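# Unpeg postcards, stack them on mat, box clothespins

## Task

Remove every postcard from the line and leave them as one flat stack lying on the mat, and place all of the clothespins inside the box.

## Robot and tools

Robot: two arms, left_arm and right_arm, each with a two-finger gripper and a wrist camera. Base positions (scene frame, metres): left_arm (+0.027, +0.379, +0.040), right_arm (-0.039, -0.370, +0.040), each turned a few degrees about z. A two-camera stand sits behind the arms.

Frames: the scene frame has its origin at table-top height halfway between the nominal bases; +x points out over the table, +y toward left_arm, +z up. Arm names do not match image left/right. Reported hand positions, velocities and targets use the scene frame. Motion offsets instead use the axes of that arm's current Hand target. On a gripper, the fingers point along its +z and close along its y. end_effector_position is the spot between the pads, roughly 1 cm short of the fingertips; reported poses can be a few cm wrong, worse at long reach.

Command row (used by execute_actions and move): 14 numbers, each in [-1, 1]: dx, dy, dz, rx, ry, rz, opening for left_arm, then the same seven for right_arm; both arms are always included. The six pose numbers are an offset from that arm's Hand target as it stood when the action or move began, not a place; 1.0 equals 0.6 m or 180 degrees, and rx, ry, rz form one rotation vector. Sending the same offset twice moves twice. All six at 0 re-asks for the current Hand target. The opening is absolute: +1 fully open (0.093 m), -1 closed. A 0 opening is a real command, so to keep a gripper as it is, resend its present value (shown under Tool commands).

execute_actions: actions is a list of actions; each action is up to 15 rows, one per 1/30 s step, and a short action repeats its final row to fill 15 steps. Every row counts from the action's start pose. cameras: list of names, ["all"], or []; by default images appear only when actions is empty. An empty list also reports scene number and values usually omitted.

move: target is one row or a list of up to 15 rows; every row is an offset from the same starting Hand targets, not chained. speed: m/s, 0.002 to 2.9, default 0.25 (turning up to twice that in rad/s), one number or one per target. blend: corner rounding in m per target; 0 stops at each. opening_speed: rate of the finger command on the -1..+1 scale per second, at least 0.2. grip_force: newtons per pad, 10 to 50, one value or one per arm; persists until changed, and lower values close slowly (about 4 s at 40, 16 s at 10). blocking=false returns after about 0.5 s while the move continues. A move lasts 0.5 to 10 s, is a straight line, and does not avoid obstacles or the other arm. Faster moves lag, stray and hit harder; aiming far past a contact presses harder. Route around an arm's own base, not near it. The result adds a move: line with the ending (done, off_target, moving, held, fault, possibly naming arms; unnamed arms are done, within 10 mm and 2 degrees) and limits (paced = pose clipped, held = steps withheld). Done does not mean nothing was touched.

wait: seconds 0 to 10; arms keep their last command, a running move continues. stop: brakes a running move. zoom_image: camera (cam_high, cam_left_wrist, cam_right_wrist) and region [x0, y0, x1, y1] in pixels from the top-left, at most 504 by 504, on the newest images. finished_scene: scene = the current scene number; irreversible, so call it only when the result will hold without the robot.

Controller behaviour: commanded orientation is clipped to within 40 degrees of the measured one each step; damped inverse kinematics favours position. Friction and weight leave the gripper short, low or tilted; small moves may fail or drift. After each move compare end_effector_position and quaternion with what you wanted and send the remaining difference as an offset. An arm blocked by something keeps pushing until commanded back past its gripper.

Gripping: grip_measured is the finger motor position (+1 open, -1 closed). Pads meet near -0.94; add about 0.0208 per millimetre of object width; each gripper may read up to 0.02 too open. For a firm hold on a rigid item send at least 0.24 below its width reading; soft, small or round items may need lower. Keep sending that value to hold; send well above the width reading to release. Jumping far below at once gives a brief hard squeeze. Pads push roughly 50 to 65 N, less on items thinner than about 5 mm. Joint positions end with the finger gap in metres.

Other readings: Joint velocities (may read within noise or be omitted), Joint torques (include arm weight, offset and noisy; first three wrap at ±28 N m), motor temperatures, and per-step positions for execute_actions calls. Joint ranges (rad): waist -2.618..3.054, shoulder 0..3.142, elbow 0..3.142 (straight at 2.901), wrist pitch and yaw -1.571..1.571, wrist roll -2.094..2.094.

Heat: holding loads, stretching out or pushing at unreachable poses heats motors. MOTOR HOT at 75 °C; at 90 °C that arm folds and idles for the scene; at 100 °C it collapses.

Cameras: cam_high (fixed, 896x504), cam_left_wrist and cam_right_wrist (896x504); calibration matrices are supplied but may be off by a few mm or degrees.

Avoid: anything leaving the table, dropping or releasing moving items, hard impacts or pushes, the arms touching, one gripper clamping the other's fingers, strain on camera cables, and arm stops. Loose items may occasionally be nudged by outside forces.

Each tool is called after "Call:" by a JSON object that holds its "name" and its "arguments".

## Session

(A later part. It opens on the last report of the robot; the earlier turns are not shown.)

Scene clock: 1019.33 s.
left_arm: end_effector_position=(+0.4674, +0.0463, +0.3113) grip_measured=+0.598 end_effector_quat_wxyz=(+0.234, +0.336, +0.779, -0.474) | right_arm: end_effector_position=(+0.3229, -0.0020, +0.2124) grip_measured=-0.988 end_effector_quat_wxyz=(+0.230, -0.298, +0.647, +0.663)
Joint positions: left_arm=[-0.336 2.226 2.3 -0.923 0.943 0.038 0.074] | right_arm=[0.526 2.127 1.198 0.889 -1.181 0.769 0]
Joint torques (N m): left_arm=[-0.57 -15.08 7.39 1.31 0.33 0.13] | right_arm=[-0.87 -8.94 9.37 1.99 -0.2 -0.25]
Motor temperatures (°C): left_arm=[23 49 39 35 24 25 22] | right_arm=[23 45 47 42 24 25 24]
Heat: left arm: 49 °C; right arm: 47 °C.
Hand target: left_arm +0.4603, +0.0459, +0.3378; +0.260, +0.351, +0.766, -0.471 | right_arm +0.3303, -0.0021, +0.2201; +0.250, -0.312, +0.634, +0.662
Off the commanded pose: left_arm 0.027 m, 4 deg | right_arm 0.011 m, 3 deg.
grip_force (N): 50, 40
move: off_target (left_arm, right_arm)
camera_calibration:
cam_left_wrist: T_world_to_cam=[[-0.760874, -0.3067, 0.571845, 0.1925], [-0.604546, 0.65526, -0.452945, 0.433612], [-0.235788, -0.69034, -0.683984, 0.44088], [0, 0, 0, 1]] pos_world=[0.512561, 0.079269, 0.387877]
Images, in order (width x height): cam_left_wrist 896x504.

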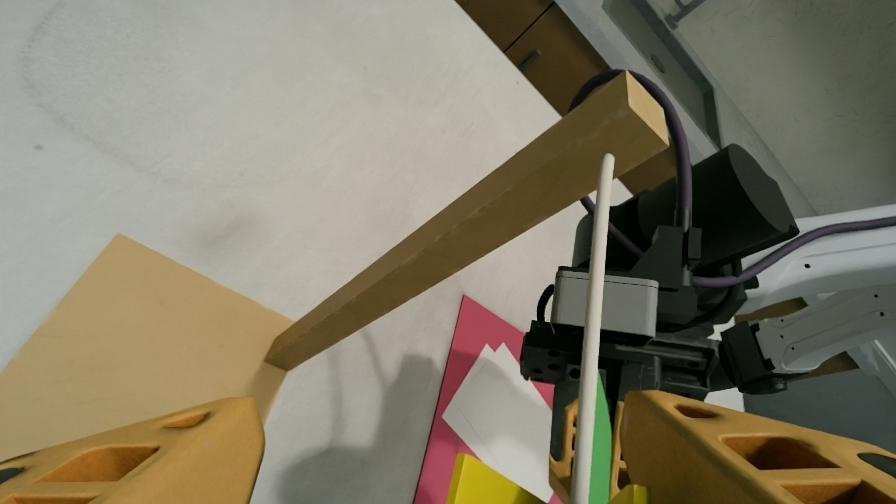

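Call:
{"name": "move", "arguments": {"target": [[-0.0335,-0.027,-0.042,0,0,0,0.6,0,0,0,0,0,0,-1],[0.009,0.004,0.0032,0,0,0,0.6,0,0,0,0,0,0,-1]], "speed": 0.06, "cameras": ["cam_left_wrist"]}}

Scene clock: 1030.50 s.
left_arm: end_effector_position=(+0.4657, +0.0466, +0.3030) grip_measured=+0.598 end_effector_quat_wxyz=(+0.230, +0.339, +0.780, -0.473) | right_arm: end_effector_position=(+0.3226, -0.0020, +0.2126) grip_measured=-0.988 end_effector_quat_wxyz=(+0.230, -0.299, +0.647, +0.663)
Joint positions: left_arm=[-0.337 2.217 2.258 -0.906 0.943 0.051 0.074] | right_arm=[0.526 2.127 1.198 0.89 -1.183 0.769 0]
Joint torques (N m): left_arm=[-0.5 -15.98 6.04 1.44 0.3 0.03] | right_arm=[-0.87 -8.98 9.35 1.97 -0.19 -0.24]
Heat: left arm: 52 °C; right arm: 48 °C.
Hand target: left_arm +0.4591, +0.0465, +0.3318; +0.260, +0.351, +0.766, -0.471 | right_arm +0.3302, -0.0021, +0.2201; +0.250, -0.312, +0.634, +0.662
Off the commanded pose: left_arm 0.030 m, 4 deg | right_arm 0.011 m, 3 deg.
grip_force (N): 50, 40
move: off_target (left_arm, right_arm)
camera_calibration:
cam_left_wrist: T_world_to_cam=[[-0.76059, -0.305858, 0.572672, 0.195655], [-0.602191, 0.662004, -0.446226, 0.425174], [-0.242629, -0.684253, -0.687698, 0.438979], [0, 0, 0, 1]] pos_world=[0.511359, 0.0787487, 0.379563]
Images, in order (width x height): cam_left_wrist 896x504.

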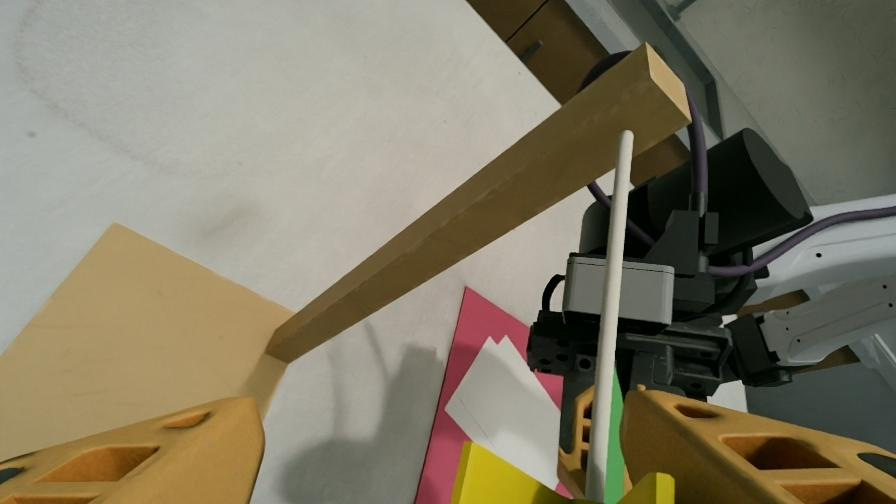

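Call:
{"name": "move", "arguments": {"target": [0.0288,0.0047,-0.0122,0,0,0,0.6,0,0,0,0,0,0,-1], "speed": 0.06, "cameras": ["cam_left_wrist","cam_high"]}}

Call:
{"name": "zoom_image", "arguments": {"camera": "cam_high", "region": [430, 110, 600, 280]}}

Scene clock: 1037.47 s.
left_arm: end_effector_position=(+0.4583, +0.0532, +0.3000) grip_measured=+0.598 end_effector_quat_wxyz=(+0.243, +0.341, +0.776, -0.472) | right_arm: end_effector_position=(+0.3207, -0.0022, +0.2127) grip_measured=-0.988 end_effector_quat_wxyz=(+0.226, -0.302, +0.645, +0.665)
Joint positions: left_arm=[-0.331 2.133 2.098 -0.803 0.943 0.051 0.074] | right_arm=[0.526 2.127 1.198 0.89 -1.194 0.769 0]
Joint torques (N m): left_arm=[0.39 -15.04 5.76 1.21 0.38 0.24] | right_arm=[-0.91 -9.01 9.32 1.97 -0.08 -0.25]
Motor temperatures (°C): left_arm=[23 54 39 35 24 25 22] | right_arm=[23 45 48 42 24 25 24]
Heat: left arm: 54 °C; right arm: 48 °C.
Hand target: left_arm +0.4500, +0.0591, +0.3208; +0.260, +0.350, +0.766, -0.471 | right_arm +0.3303, -0.0021, +0.2201; +0.250, -0.312, +0.634, +0.662
Off the commanded pose: left_arm 0.023 m, 3 deg | right_arm 0.012 m, 3 deg.
grip_force (N): 50, 40
move: off_target (left_arm, right_arm)
camera_calibration:
cam_left_wrist: T_world_to_cam=[[-0.772682, -0.304727, 0.55687, 0.203992], [-0.594856, 0.653829, -0.467605, 0.418434], [-0.221606, -0.692567, -0.68647, 0.430128], [0, 0, 0, 1]] pos_world=[0.501848, 0.0864706, 0.377335]
Images, in order (width x height): cam_high 896x504, cam_left_wrist 896x504.

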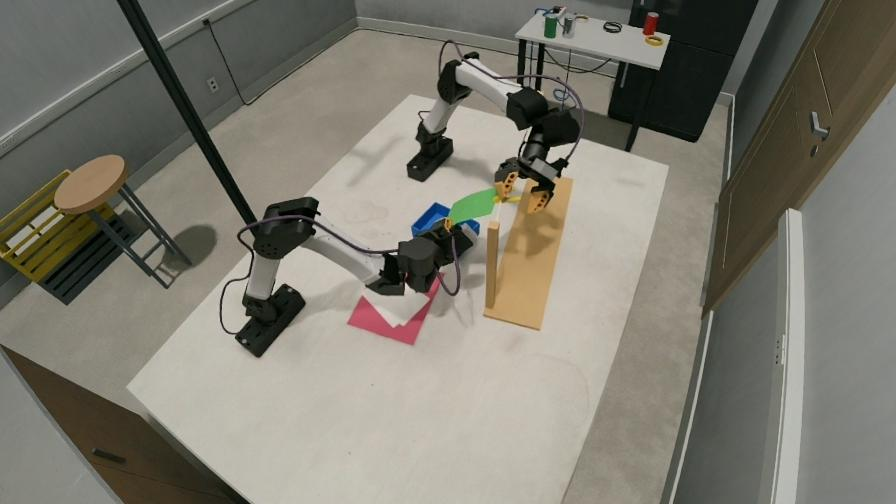

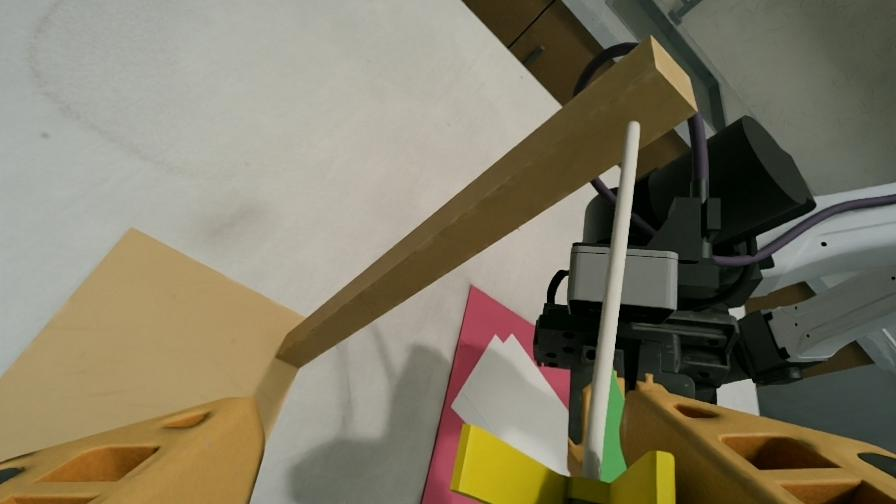

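Scaled by 2.965 from the camera's 896x504 image, which has a finer 1280x720 frame.

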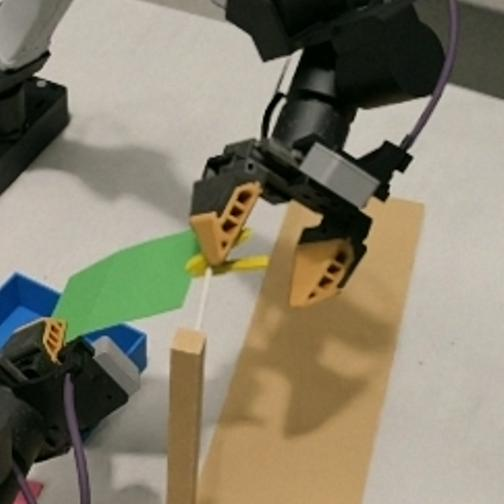

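Call:
{"name": "move", "arguments": {"target": [0,0,-0.09,0,0,0,0.6,0,0,0,0,0,0,-1], "speed": 0.08, "cameras": ["cam_left_wrist"]}}

Scene clock: 1042.27 s.
left_arm: end_effector_position=(+0.4537, +0.1060, +0.3036) grip_measured=+0.598 end_effector_quat_wxyz=(+0.223, +0.330, +0.788, -0.470) | right_arm: end_effector_position=(+0.3207, -0.0022, +0.2128) grip_measured=-0.988 end_effector_quat_wxyz=(+0.227, -0.302, +0.645, +0.665)
Joint positions: left_arm=[-0.225 2.104 2.115 -1.02 0.998 0.197 0.074] | right_arm=[0.526 2.127 1.198 0.891 -1.194 0.769 0]
Joint torques (N m): left_arm=[0.23 -15.02 9.61 1.02 0.55 0.18] | right_arm=[-0.91 -8.98 9.36 1.96 -0.08 -0.25]
Motor temperatures (°C): left_arm=[23 55 39 35 24 25 22] | right_arm=[23 45 48 42 24 25 24]
Heat: left arm: 55 °C; right arm: 48 °C.
Hand target: left_arm +0.4463, +0.1079, +0.3436; +0.261, +0.351, +0.766, -0.471 | right_arm +0.3302, -0.0021, +0.2201; +0.250, -0.312, +0.634, +0.662
Off the commanded pose: left_arm 0.041 m, 5 deg | right_arm 0.012 m, 3 deg.
grip_force (N): 50, 40
move: off_target (left_arm, right_arm)
camera_calibration:
cam_left_wrist: T_world_to_cam=[[-0.744628, -0.32282, 0.584224, 0.195376], [-0.619676, 0.659615, -0.425335, 0.380712], [-0.248056, -0.678745, -0.691211, 0.480045], [0, 0, 0, 1]] pos_world=[0.500478, 0.137776, 0.3796]
Images, in order (width x height): cam_left_wrist 896x504.

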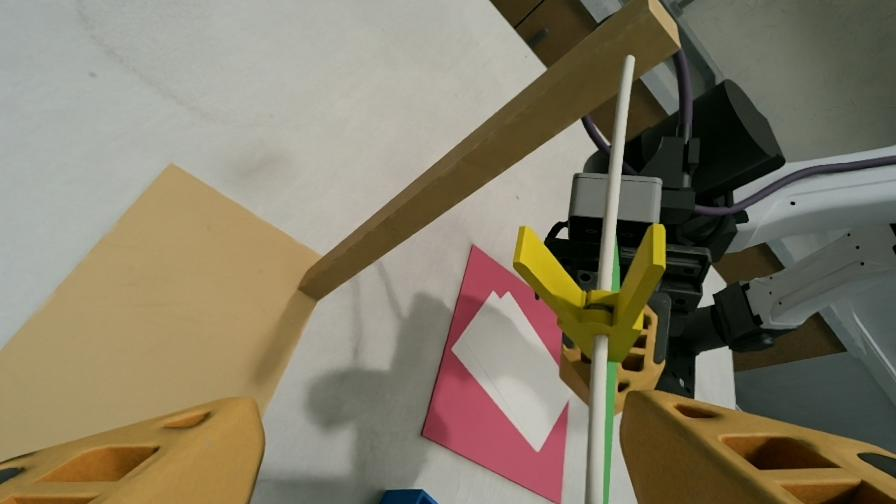

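Call:
{"name": "move", "arguments": {"target": [[-0.0587,-0.0402,-0.0105,0,0,0,0.6,0,0,0,0,0,0,-1],[-0.0162,-0.0087,0.014,0,0,0,0.6,0,0,0,0,0,0,-1]], "speed": 0.1, "cameras": ["cam_left_wrist"]}}

Scene clock: 1052.40 s.
left_arm: end_effector_position=(+0.4555, +0.0958, +0.3282) grip_measured=+0.598 end_effector_quat_wxyz=(+0.237, +0.340, +0.778, -0.472) | right_arm: end_effector_position=(+0.3207, -0.0022, +0.2128) grip_measured=-0.988 end_effector_quat_wxyz=(+0.227, -0.302, +0.645, +0.665)
Joint positions: left_arm=[-0.243 2.136 2.246 -1.065 0.998 0.177 0.074] | right_arm=[0.526 2.127 1.198 0.891 -1.194 0.769 0]
Joint torques (N m): left_arm=[-0.34 -14.24 5.75 1.33 0.41 0.02] | right_arm=[-0.9 -8.98 9.32 1.96 -0.08 -0.24]
Motor temperatures (°C): left_arm=[23 56 39 34 24 25 22] | right_arm=[23 45 48 42 24 25 24]
Heat: left arm: 56 °C; right arm: 48 °C.
Hand target: left_arm +0.4488, +0.0959, +0.3500; +0.261, +0.351, +0.766, -0.471 | right_arm +0.3302, -0.0021, +0.2201; +0.250, -0.312, +0.634, +0.662
Off the commanded pose: left_arm 0.023 m, 3 deg | right_arm 0.012 m, 3 deg.
grip_force (N): 50, 40
move: off_target (left_arm, right_arm)
camera_calibration:
cam_left_wrist: T_world_to_cam=[[-0.766953, -0.306149, 0.563964, 0.194281], [-0.598622, 0.657927, -0.456928, 0.399847], [-0.231159, -0.688044, -0.687867, 0.482748], [0, 0, 0, 1]] pos_world=[0.499954, 0.128561, 0.4052]
Images, in order (width x height): cam_left_wrist 896x504.

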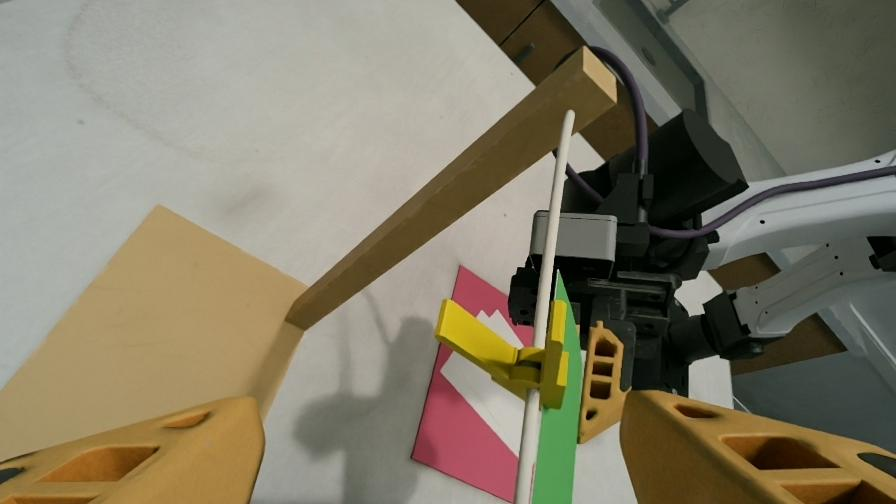

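Call:
{"name": "move", "arguments": {"target": [[-0.0182,-0.023,0.01,0,0,0,0.6,0,0,0,0,0,0,-1],[-0.0182,-0.023,0.042,0,0,0,0.6,0,0,0,0,0,0,-1]], "speed": 0.06, "cameras": ["cam_left_wrist"]}}

Scene clock: 1058.90 s.
left_arm: end_effector_position=(+0.4469, +0.0657, +0.3376) grip_measured=+0.598 end_effector_quat_wxyz=(+0.236, +0.343, +0.775, -0.475) | right_arm: end_effector_position=(+0.3207, -0.0022, +0.2128) grip_measured=-0.988 end_effector_quat_wxyz=(+0.227, -0.302, +0.645, +0.665)
Joint positions: left_arm=[-0.312 2.136 2.268 -1.006 0.964 0.084 0.074] | right_arm=[0.526 2.127 1.198 0.891 -1.194 0.769 0]
Joint torques (N m): left_arm=[-0.2 -12.44 7.31 1.43 0.34 0.02] | right_arm=[-0.87 -8.96 9.35 1.96 -0.08 -0.25]
Motor temperatures (°C): left_arm=[23 57 39 35 24 25 22] | right_arm=[23 45 48 42 24 25 24]
Heat: left arm: 57 °C; right arm: 48 °C.
Hand target: left_arm +0.4465, +0.0655, +0.3548; +0.261, +0.351, +0.766, -0.471 | right_arm +0.3302, -0.0021, +0.2201; +0.250, -0.312, +0.634, +0.662
Off the commanded pose: left_arm 0.017 m, 3 deg | right_arm 0.012 m, 3 deg.
grip_force (N): 50, 40
move: off_target (left_arm, right_arm)
camera_calibration:
cam_left_wrist: T_world_to_cam=[[-0.770267, -0.297229, 0.56422, 0.174009], [-0.592743, 0.660065, -0.461487, 0.417672], [-0.235254, -0.689905, -0.684607, 0.467331], [0, 0, 0, 1]] pos_world=[0.491547, 0.0984435, 0.414509]
Images, in order (width x height): cam_left_wrist 896x504.

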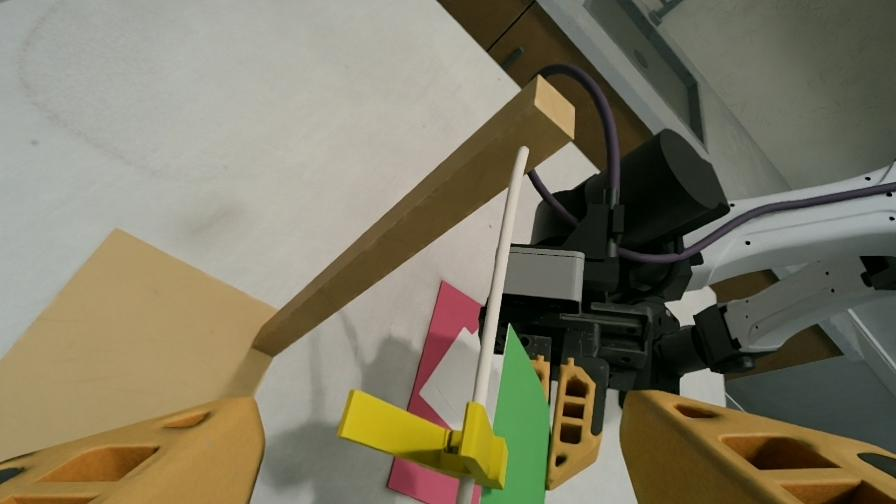

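Call:
{"name": "move", "arguments": {"target": [[0.015,0.007,0.005,0,0,0,0.6,0,0,0,0,0,0,-1],[0.015,0.007,0.027,0,0,0,0.6,0,0,0,0,0,0,-1]], "speed": 0.06, "cameras": ["cam_left_wrist"]}}

Scene clock: 1068.80 s.
left_arm: end_effector_position=(+0.4504, +0.0537, +0.3152) grip_measured=+0.598 end_effector_quat_wxyz=(+0.233, +0.341, +0.778, -0.474) | right_arm: end_effector_position=(+0.3207, -0.0022, +0.2128) grip_measured=-0.988 end_effector_quat_wxyz=(+0.227, -0.302, +0.645, +0.665)
Joint positions: left_arm=[-0.335 2.136 2.175 -0.899 0.948 0.056 0.074] | right_arm=[0.526 2.127 1.198 0.891 -1.194 0.769 0]
Joint torques (N m): left_arm=[-0.35 -14.75 6.17 1.46 0.31 0.03] | right_arm=[-0.88 -8.96 9.33 1.96 -0.08 -0.25]
Motor temperatures (°C): left_arm=[23 57 38 34 24 25 22] | right_arm=[23 45 48 42 24 25 24]
Heat: left arm: 57 °C; right arm: 48 °C.
Hand target: left_arm +0.4453, +0.0548, +0.3391; +0.260, +0.351, +0.766, -0.471 | right_arm +0.3302, -0.0021, +0.2201; +0.250, -0.312, +0.634, +0.662
Off the commanded pose: left_arm 0.024 m, 4 deg | right_arm 0.012 m, 3 deg.
grip_force (N): 50, 40
move: off_target (left_arm, right_arm)
camera_calibration:
cam_left_wrist: T_world_to_cam=[[-0.765563, -0.300614, 0.56881, 0.182384], [-0.596801, 0.662047, -0.453346, 0.41648], [-0.240297, -0.686531, -0.686245, 0.44724], [0, 0, 0, 1]] pos_world=[0.495653, 0.0861421, 0.391984]
Images, in order (width x height): cam_left_wrist 896x504.

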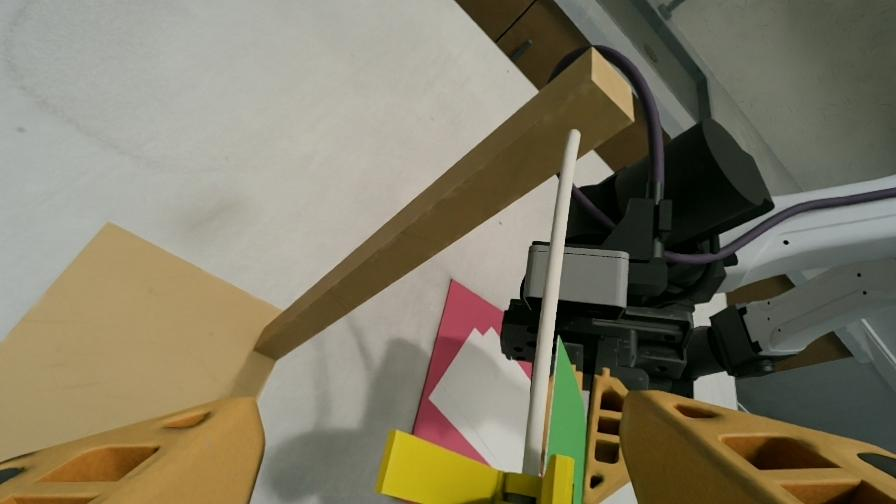

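Call:
{"name": "move", "arguments": {"target": [0,0,0,0,0,0,-1,0,0,0,0,0,0,-1], "opening_speed": 0.6, "cameras": ["cam_left_wrist","cam_right_wrist"]}}

Scene clock: 1075.07 s.
left_arm: end_effector_position=(+0.4532, +0.0525, +0.3257) grip_measured=-0.746 end_effector_quat_wxyz=(+0.252, +0.347, +0.768, -0.476) | right_arm: end_effector_position=(+0.3208, -0.0022, +0.2129) grip_measured=-0.988 end_effector_quat_wxyz=(+0.227, -0.302, +0.644, +0.665)
Joint positions: left_arm=[-0.334 2.125 2.175 -0.859 0.951 0.048 0.009] | right_arm=[0.526 2.127 1.198 0.892 -1.194 0.769 0]
Joint torques (N m): left_arm=[-0.32 -13.61 6.23 1.16 0.25 0.09] | right_arm=[-0.87 -8.96 9.33 1.95 -0.09 -0.24]
Motor temperatures (°C): left_arm=[23 59 38 35 24 25 22] | right_arm=[23 45 48 42 24 25 24]
Heat: left arm: 59 °C; right arm: 48 °C.
Hand target: left_arm +0.4454, +0.0549, +0.3391; +0.261, +0.350, +0.766, -0.471 | right_arm +0.3303, -0.0021, +0.2201; +0.250, -0.312, +0.634, +0.662
Off the commanded pose: left_arm 0.016 m, 1 deg | right_arm 0.012 m, 3 deg.
grip_force (N): 50, 40
move: off_target (left_arm, right_arm)
camera_calibration:
cam_left_wrist: T_world_to_cam=[[-0.786704, -0.290037, 0.544955, 0.194976], [-0.579779, 0.650313, -0.490866, 0.42884], [-0.212022, -0.70212, -0.679761, 0.440085], [0, 0, 0, 1]] pos_world=[0.495329, 0.0866622, 0.403402]
cam_right_wrist: T_world_to_cam=[[0.687071, 0.0574537, -0.724315, -0.0672785], [-0.603701, -0.509585, -0.61308, 0.362306], [-0.404324, 0.8585, -0.315437, 0.281209], [0, 0, 0, 1]] pos_world=[0.378649, -0.0529261, 0.262096]
Images, in order (width x height): cam_left_wrist 896x504, cam_right_wrist 896x504.

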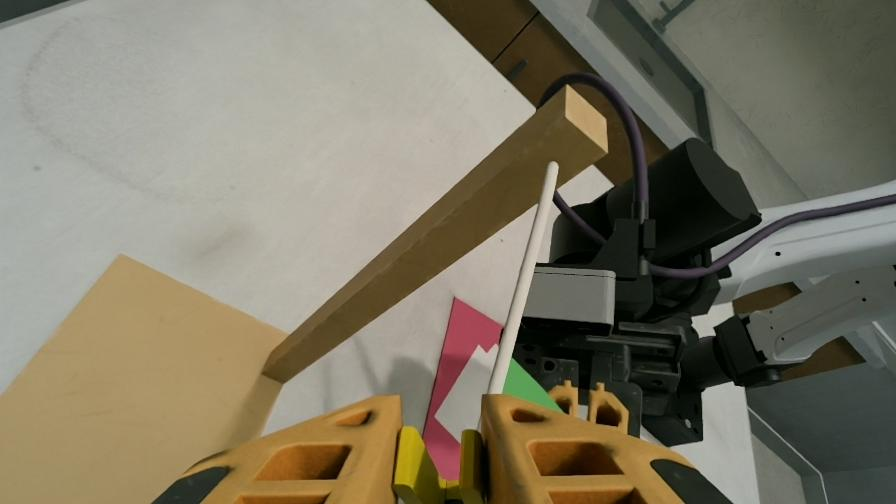

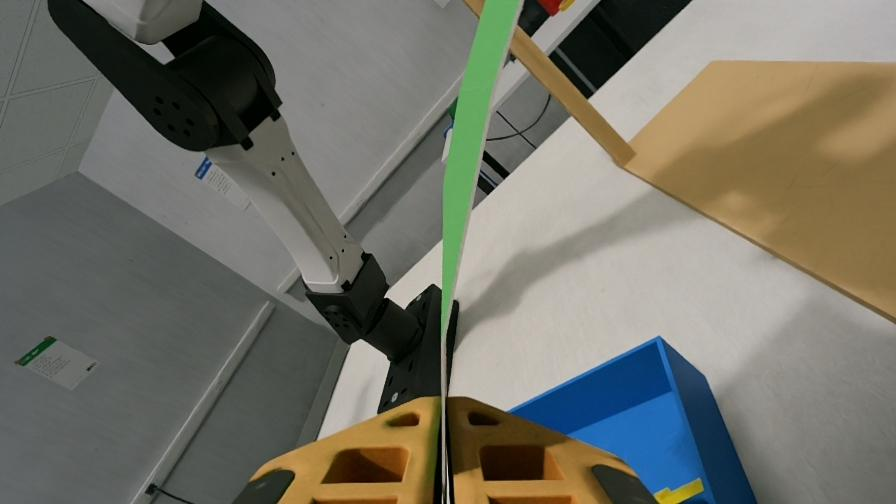

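Call:
{"name": "move", "arguments": {"target": [0,0,0,0,0,0,-1,0.085,0.012,0,0,0,0,-1], "speed": 0.07, "cameras": ["cam_left_wrist","cam_right_wrist"]}}

Scene clock: 1078.60 s.
left_arm: end_effector_position=(+0.4532, +0.0525, +0.3257) grip_measured=-0.762 end_effector_quat_wxyz=(+0.252, +0.347, +0.768, -0.476) | right_arm: end_effector_position=(+0.2924, -0.0076, +0.1857) grip_measured=-0.988 end_effector_quat_wxyz=(+0.240, -0.307, +0.639, +0.663)
Joint positions: left_arm=[-0.334 2.125 2.175 -0.859 0.951 0.048 0.009] | right_arm=[0.549 2.127 1.033 1.077 -1.161 0.76 0]
Joint torques (N m): left_arm=[-0.34 -13.72 6.23 1.17 0.24 0.1] | right_arm=[0.54 -9.77 5.35 2 -0.04 -0.16]
Motor temperatures (°C): left_arm=[23 59 38 35 24 25 23] | right_arm=[23 46 48 42 24 25 24]
Heat: left arm: 59 °C; right arm: 48 °C.
Hand target: left_arm +0.4454, +0.0549, +0.3391; +0.261, +0.350, +0.766, -0.471 | right_arm +0.2903, -0.0060, +0.1877; +0.250, -0.312, +0.634, +0.662
Off the commanded pose: left_arm 0.016 m, 1 deg | right_arm 0.003 m, 1 deg.
grip_force (N): 50, 40
move: off_target (left_arm)
camera_calibration:
cam_left_wrist: T_world_to_cam=[[-0.786704, -0.290037, 0.544955, 0.194976], [-0.579779, 0.650313, -0.490866, 0.42884], [-0.212022, -0.70212, -0.679761, 0.440085], [0, 0, 0, 1]] pos_world=[0.495329, 0.0866622, 0.403402]
cam_right_wrist: T_world_to_cam=[[0.706826, 0.0581048, -0.704997, -0.0765551], [-0.591488, -0.498086, -0.634075, 0.326223], [-0.387992, 0.865178, -0.317692, 0.261399], [0, 0, 0, 1]] pos_world=[0.348489, -0.0592211, 0.235923]
Images, in order (width x height): cam_left_wrist 896x504, cam_right_wrist 896x504.

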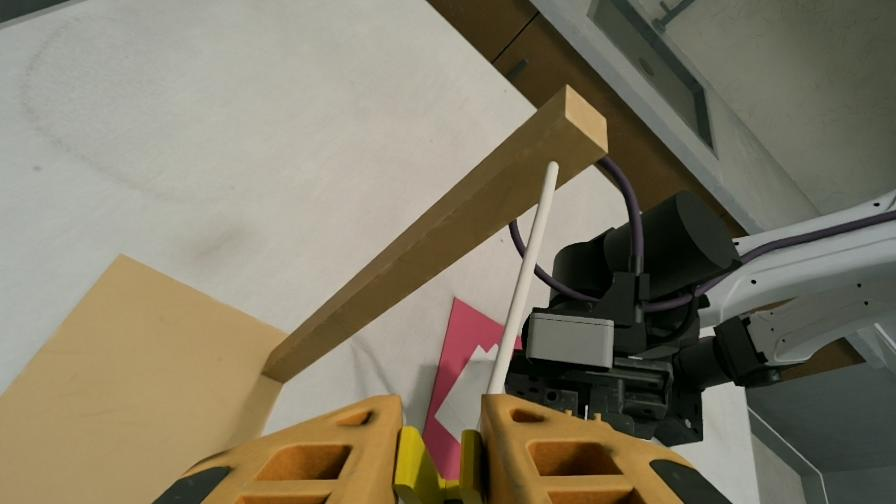

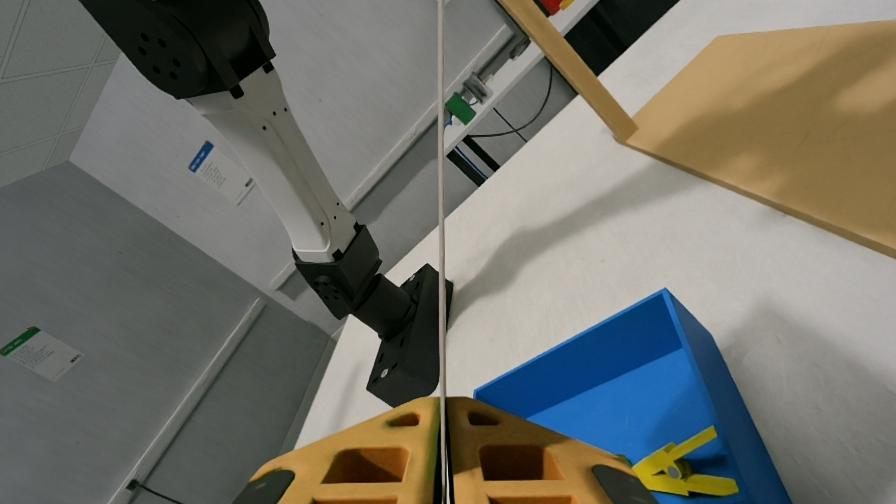

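Call:
{"name": "move", "arguments": {"target": [[-0.107,0.0137,-0.03,0,0,0,-1,0.0628,0.055,0.008,0,0,0,-1],[-0.0835,-0.042,-0.161,-0.199,-0.05,-0.026,-1,0.0478,0.0813,-0.0815,-0.013,0.0586,-0.214,-1],[0.1242,-0.281,-0.1758,-0.398,-0.099,-0.052,-1,0.0688,0.0063,-0.2695,-0.0436,0.1953,-0.7135,-1]], "speed": [0.08,0.2,0.3], "cameras": ["all"]}}

Scene clock: 1101.10 s.
left_arm: end_effector_position=(+0.2584, +0.1213, +0.4126) grip_measured=-0.772 end_effector_quat_wxyz=(+0.476, +0.010, +0.879, +0.004) | right_arm: end_effector_position=(+0.2773, -0.1671, +0.1651) grip_measured=-0.988 end_effector_quat_wxyz=(-0.601, +0.789, -0.117, +0.048)
Joint positions: left_arm=[-1.171 1.64 2.053 -1.508 -0.909 -0.972 0.008] | right_arm=[0.198 1.613 0.676 0.29 -1.1 -2.096 0]
Joint torques (N m): left_arm=[-0.34 -4.78 8.13 0.94 -0.68 -0.08] | right_arm=[-0.87 -4.97 5.15 1.67 -0.55 -0.06]
Motor temperatures (°C): left_arm=[23 57 38 35 24 25 24] | right_arm=[23 47 43 40 24 25 24]
Heat: left arm: 57 °C; right arm: 47 °C.
Hand target: left_arm +0.2600, +0.1197, +0.4200; +0.487, +0.001, +0.874, +0.000 | right_arm +0.2750, -0.1698, +0.1601; -0.513, +0.858, +0.001, +0.000
Off the commanded pose: left_arm 0.008 m, 2 deg | right_arm 0.006 m, 19 deg.
elbow stopped short (left arm): the move would have taken joint 3 (elbow) straighter than the controller allows.
joint sent to its limit (right arm) — joint 6 (wrist roll), lower limit. The joint targets are off in orientation, not in position.
grip_force (N): 50, 40
move: off_target (right_arm)
camera_calibration:
cam_left_wrist: T_world_to_cam=[[-0.0352277, -0.99898, -0.028255, 0.142673], [-0.844054, 0.0448787, -0.534377, 0.473486], [0.5351, 0.00502385, -0.844774, 0.295472], [0, 0, 0, 1]] pos_world=[0.246566, 0.119794, 0.506658]
cam_right_wrist: T_world_to_cam=[[0.132843, 0.241566, 0.961248, -0.15644], [0.777573, -0.626797, 0.0500573, -0.289338], [0.6146, 0.740791, -0.271101, 0.0805693], [0, 0, 0, 1]] pos_world=[0.196246, -0.203251, 0.186704]

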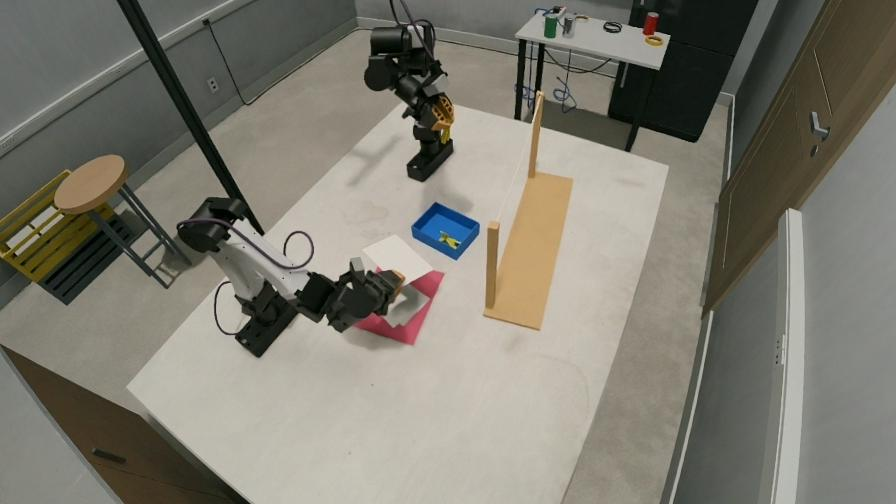

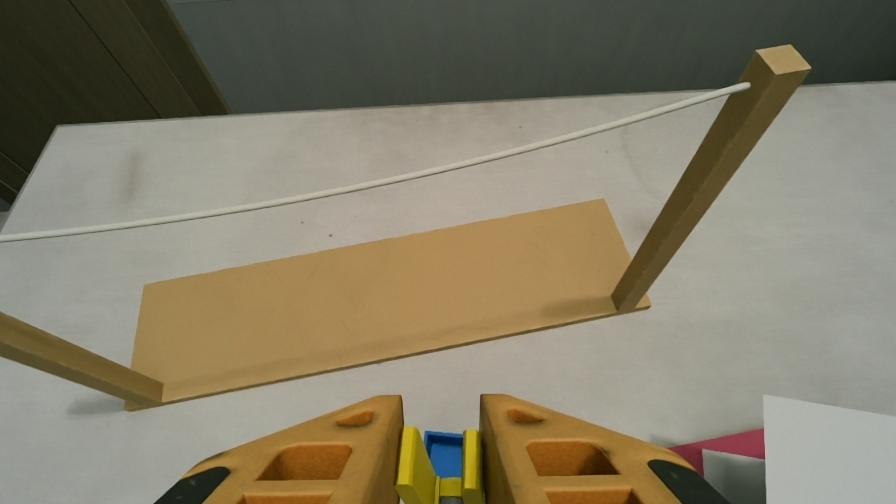

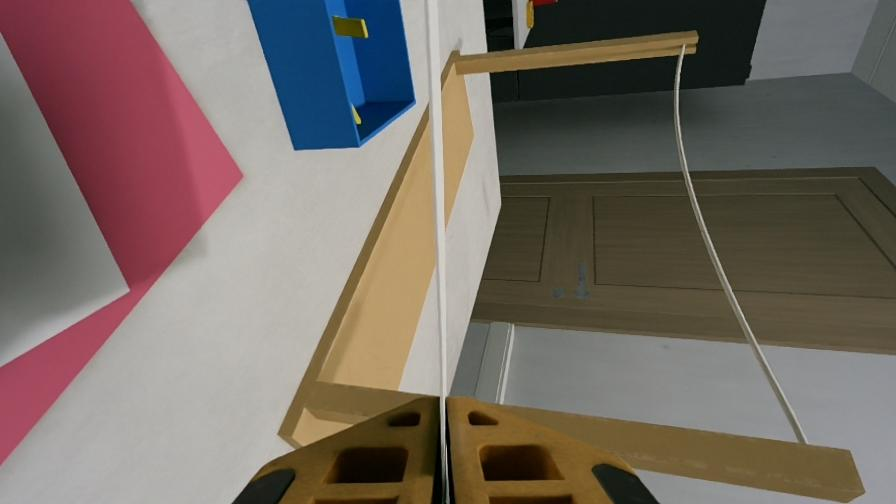

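Call:
{"name": "move", "arguments": {"target": [[0.323,-0.005,0.1113,0,0,0,-1,-0.0118,0.167,0.0588,0,0,0,-1],[0.4865,-0.038,0.2753,0,0,0,-1,-0.0118,0.176,0.0635,0,0,0,-1],[0.4865,-0.038,0.2753,0,0,0,0.3,-0.0118,0.176,0.0635,0,0,0,0.1],[0.3025,-0.038,0.161,0,0,0,0.3,-0.0438,0.216,-0.0835,0,0,0,0.1]], "speed": [0.17,0.12,0.1,0.12], "opening_speed": 0.5, "cameras": ["all"]}}

Call:
{"name": "zoom_image", "arguments": {"camera": "cam_high", "region": [330, 180, 500, 360]}}

Scene clock: 1116.63 s.
left_arm: end_effector_position=(+0.2432, +0.1007, +0.1952) grip_measured=+0.298 end_effector_quat_wxyz=(+0.477, +0.019, +0.878, +0.024) | right_arm: end_effector_position=(+0.2470, -0.2725, +0.0694) grip_measured=+0.098 end_effector_quat_wxyz=(+0.693, -0.706, +0.094, -0.112)
Joint positions: left_arm=[-1.249 1.578 1.092 -0.74 -0.956 -1.086 0.06] | right_arm=[-0.223 2.249 0.421 1.33 -1.538 -2.096 0.05]
Joint torques (N m): left_arm=[0.5 -8.55 8.95 0.72 -0.54 -0.01] | right_arm=[-0.83 -5.63 2.59 1.49 -0.5 -0.06]
Motor temperatures (°C): left_arm=[23 50 38 34 24 25 24] | right_arm=[23 45 41 40 24 25 24]
Heat: left arm: 50 °C; right arm: 45 °C.
Hand target: left_arm +0.2465, +0.0973, +0.2148; +0.487, +0.001, +0.874, +0.000 | right_arm +0.2489, -0.2754, +0.0696; +0.513, -0.858, +0.000, +0.000
Off the commanded pose: left_arm 0.020 m, 4 deg | right_arm 0.003 m, 32 deg.
joint sent to its limit (right arm) — joint 6 (wrist roll), lower limit. The joint targets are off in orientation, not in position.
grip_force (N): 50, 40
move: off_target (left_arm, right_arm); target 3's new opening was sent with right_arm's hand 0.003 m and 21 deg from that target
camera_calibration:
cam_left_wrist: T_world_to_cam=[[-0.0330139, -0.996904, -0.0713636, 0.123079], [-0.842541, 0.066168, -0.534552, 0.342879], [0.537619, 0.0424791, -0.842117, 0.115128], [0, 0, 0, 1]] pos_world=[0.231058, 0.0951201, 0.289022]
cam_right_wrist: T_world_to_cam=[[-0.0171359, 0.0130165, 0.999768, -0.0628532], [0.739298, -0.673037, 0.0214341, -0.328245], [0.67316, 0.739494, 0.00191005, 0.117482], [0, 0, 0, 1]] pos_world=[0.162509, -0.30698, 0.0696499]

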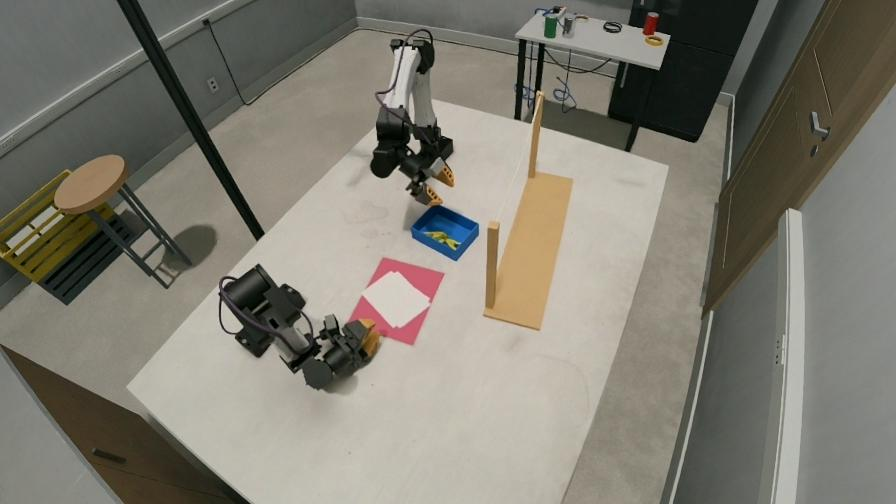

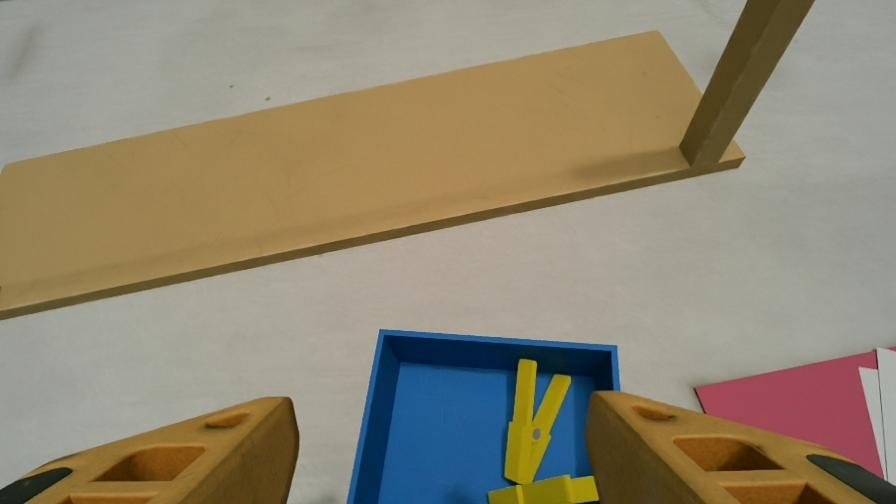

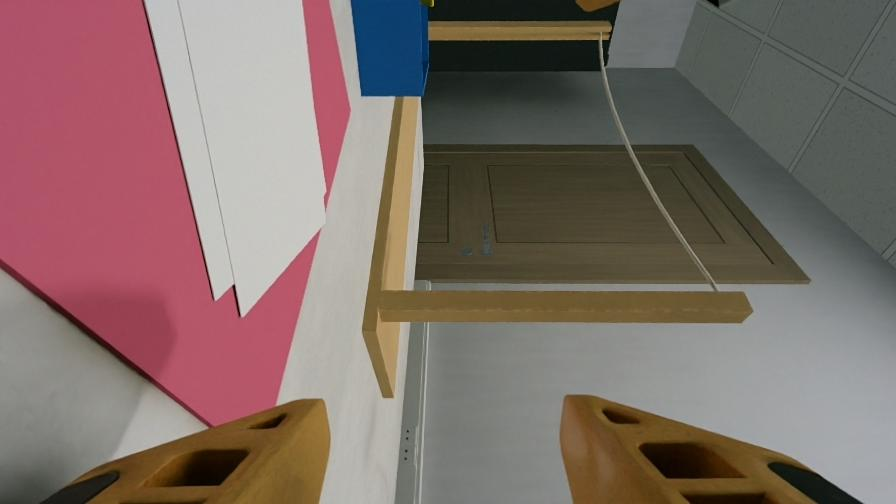

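Scaled by 2.800 from the camera's 896x504 image, which has a finer 1280x720 frame.

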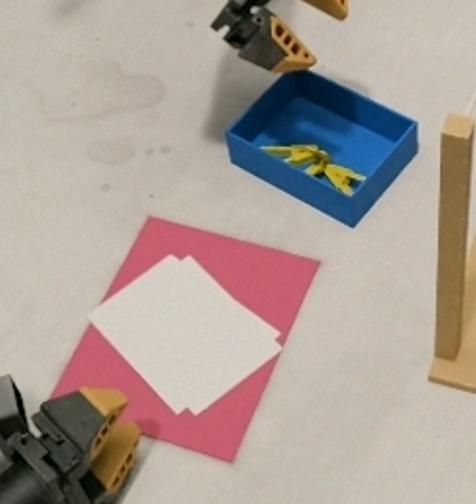

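Call:
{"name": "zoom_image", "arguments": {"camera": "cam_high", "region": [345, 250, 445, 350]}}

Call:
{"name": "zoom_image", "arguments": {"camera": "cam_high", "region": [405, 195, 485, 265]}}

Scaled by 5.040 from the camera's 896x504 image, which has a finer 1280x720 frame.

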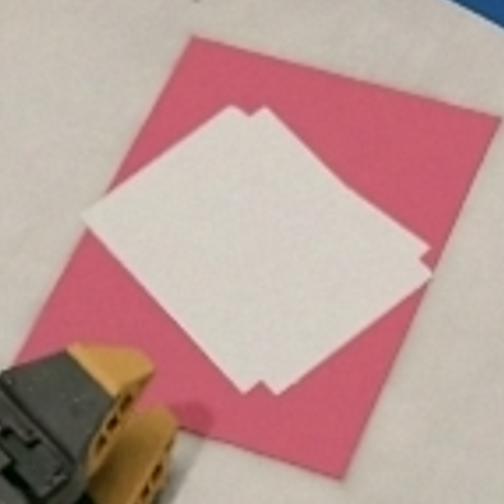

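Scaled by 6.300 from the camera's 896x504 image, which has a finer 1280x720 frame.

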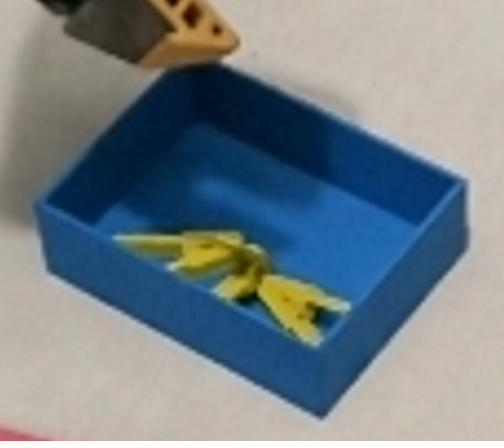

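Call:
{"name": "move", "arguments": {"target": [[0,0,0,0,0,0,0.3,0,-0.0813,-0.0617,0,0,0,-1],[0,0,0,0,0,0,0.3,0.0068,-0.0657,-0.054,-0.073,0.073,0.496,-1],[0,0,0,0,0,0,0.3,0.0068,0.0343,0.0758,-0.073,0.073,0.496,-1]], "speed": 0.25, "blend": [0.02,0.02,0], "cameras": ["cam_high","cam_right_wrist"]}}

Call:
{"name": "zoom_image", "arguments": {"camera": "cam_high", "region": [345, 250, 445, 350]}}

Scene clock: 1168.23 s.
left_arm: end_effector_position=(+0.2432, +0.1007, +0.1952) grip_measured=+0.298 end_effector_quat_wxyz=(+0.477, +0.019, +0.878, +0.024) | right_arm: end_effector_position=(+0.2558, -0.2471, +0.0332) grip_measured=-0.989 end_effector_quat_wxyz=(-0.275, +0.656, -0.650, -0.268)
Joint positions: left_arm=[-1.249 1.578 1.092 -0.74 -0.956 -1.086 0.06] | right_arm=[0.051 1.925 0.915 -0.541 -0.788 -1.561 0]
Joint torques (N m): left_arm=[0.54 -8.55 9.01 0.71 -0.58 -0.02] | right_arm=[0.66 -6.91 4.19 0.56 -0.53 0.13]
Motor temperatures (°C): left_arm=[23 43 41 31 24 25 23] | right_arm=[23 43 38 37 24 25 24]
Heat: left arm: 43 °C; right arm: 43 °C.
Hand target: left_arm +0.2465, +0.0973, +0.2148; +0.487, +0.001, +0.874, +0.000 | right_arm +0.2530, -0.2450, +0.0299; -0.271, +0.654, -0.653, -0.271
Off the commanded pose: left_arm 0.020 m, 4 deg | right_arm 0.005 m, 1 deg.
grip_force (N): 50, 40
move: off_target (left_arm)
camera_calibration:
cam_right_wrist: T_world_to_cam=[[0.99989, -0.00672762, 0.0131952, -0.259124], [-0.00193461, -0.942579, -0.333978, -0.182076], [0.0146844, 0.333916, -0.942489, 0.192444], [0, 0, 0, 1]] pos_world=[0.255917, -0.237625, 0.123986]
Images, in order (width x height): cam_high 896x504, cam_right_wrist 896x504.

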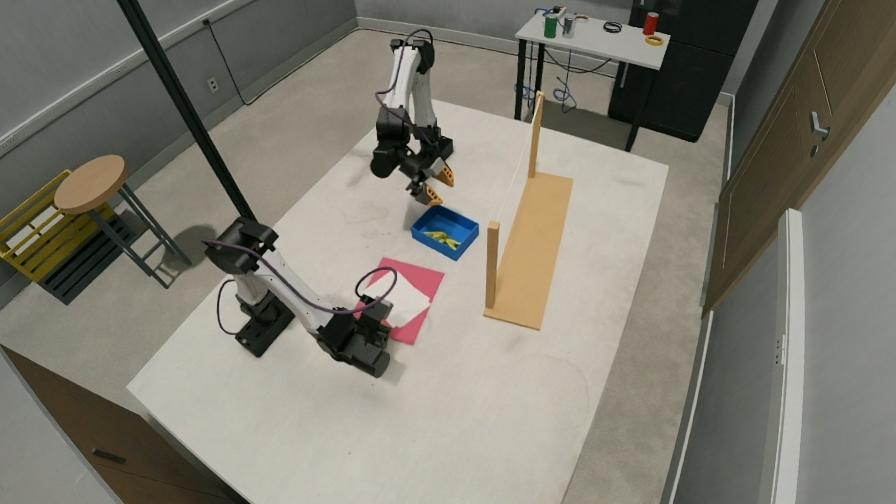

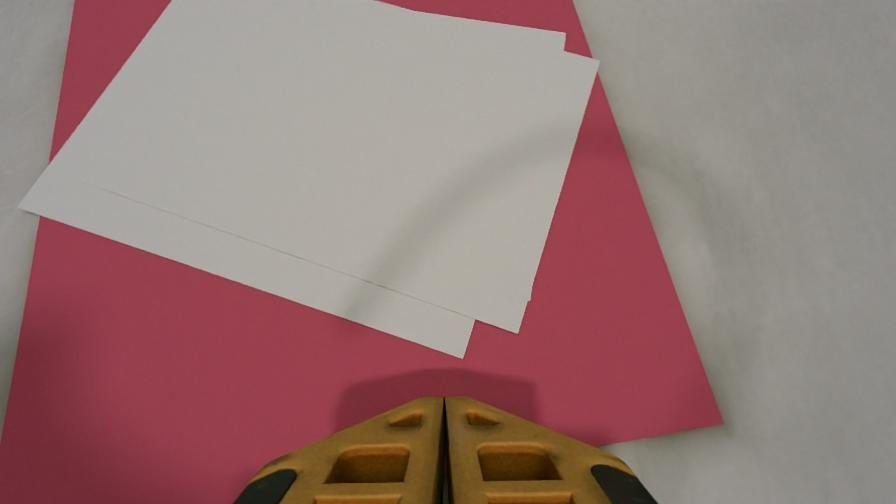

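Scaled by 5.040 from the camera's 896x504 image, which has a finer 1280x720 frame.

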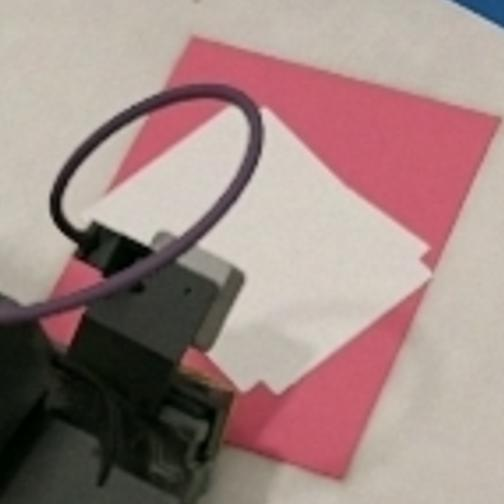

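Call:
{"name": "move", "arguments": {"target": [[0,0,0,0,0,0,0.3,0.026,0,0.026,0,0,0,-1],[0,0,0,0,0,0,0.3,-0.027,0,0.079,0,0,0,-1]], "speed": 0.05, "cameras": ["cam_right_wrist"]}}

Scene clock: 1175.77 s.
left_arm: end_effector_position=(+0.2432, +0.1007, +0.1952) grip_measured=+0.298 end_effector_quat_wxyz=(+0.477, +0.019, +0.878, +0.024) | right_arm: end_effector_position=(+0.2544, -0.2020, +0.0097) grip_measured=-0.989 end_effector_quat_wxyz=(-0.272, +0.652, -0.652, -0.277)
Joint positions: left_arm=[-1.249 1.578 1.092 -0.74 -0.956 -1.086 0.06] | right_arm=[0.199 1.988 0.865 -0.295 -0.786 -1.349 0]
Joint torques (N m): left_arm=[0.59 -8.39 9.06 0.73 -0.53 0.03] | right_arm=[1.09 -7.92 3.79 0.88 -0.4 0.12]
Heat: left arm: 42 °C; right arm: 43 °C.
Hand target: left_arm +0.2465, +0.0973, +0.2148; +0.487, +0.001, +0.874, +0.000 | right_arm +0.2530, -0.2000, +0.0080; -0.271, +0.654, -0.653, -0.271
Off the commanded pose: left_arm 0.020 m, 4 deg | right_arm 0.003 m, 1 deg.
grip_force (N): 50, 40
move: off_target (left_arm)
camera_calibration:
cam_right_wrist: T_world_to_cam=[[0.999951, -0.0084828, -0.00518076, -0.257285], [-0.00974503, -0.939323, -0.342896, -0.144676], [-0.00195769, 0.34293, -0.939359, 0.161325], [0, 0, 0, 1]] pos_world=[0.256179, -0.193403, 0.1006]
Images, in order (width x height): cam_right_wrist 896x504.

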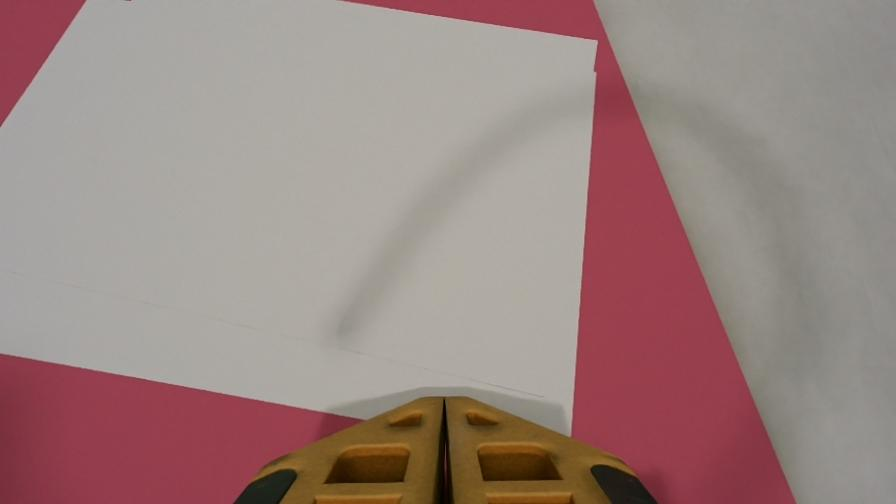

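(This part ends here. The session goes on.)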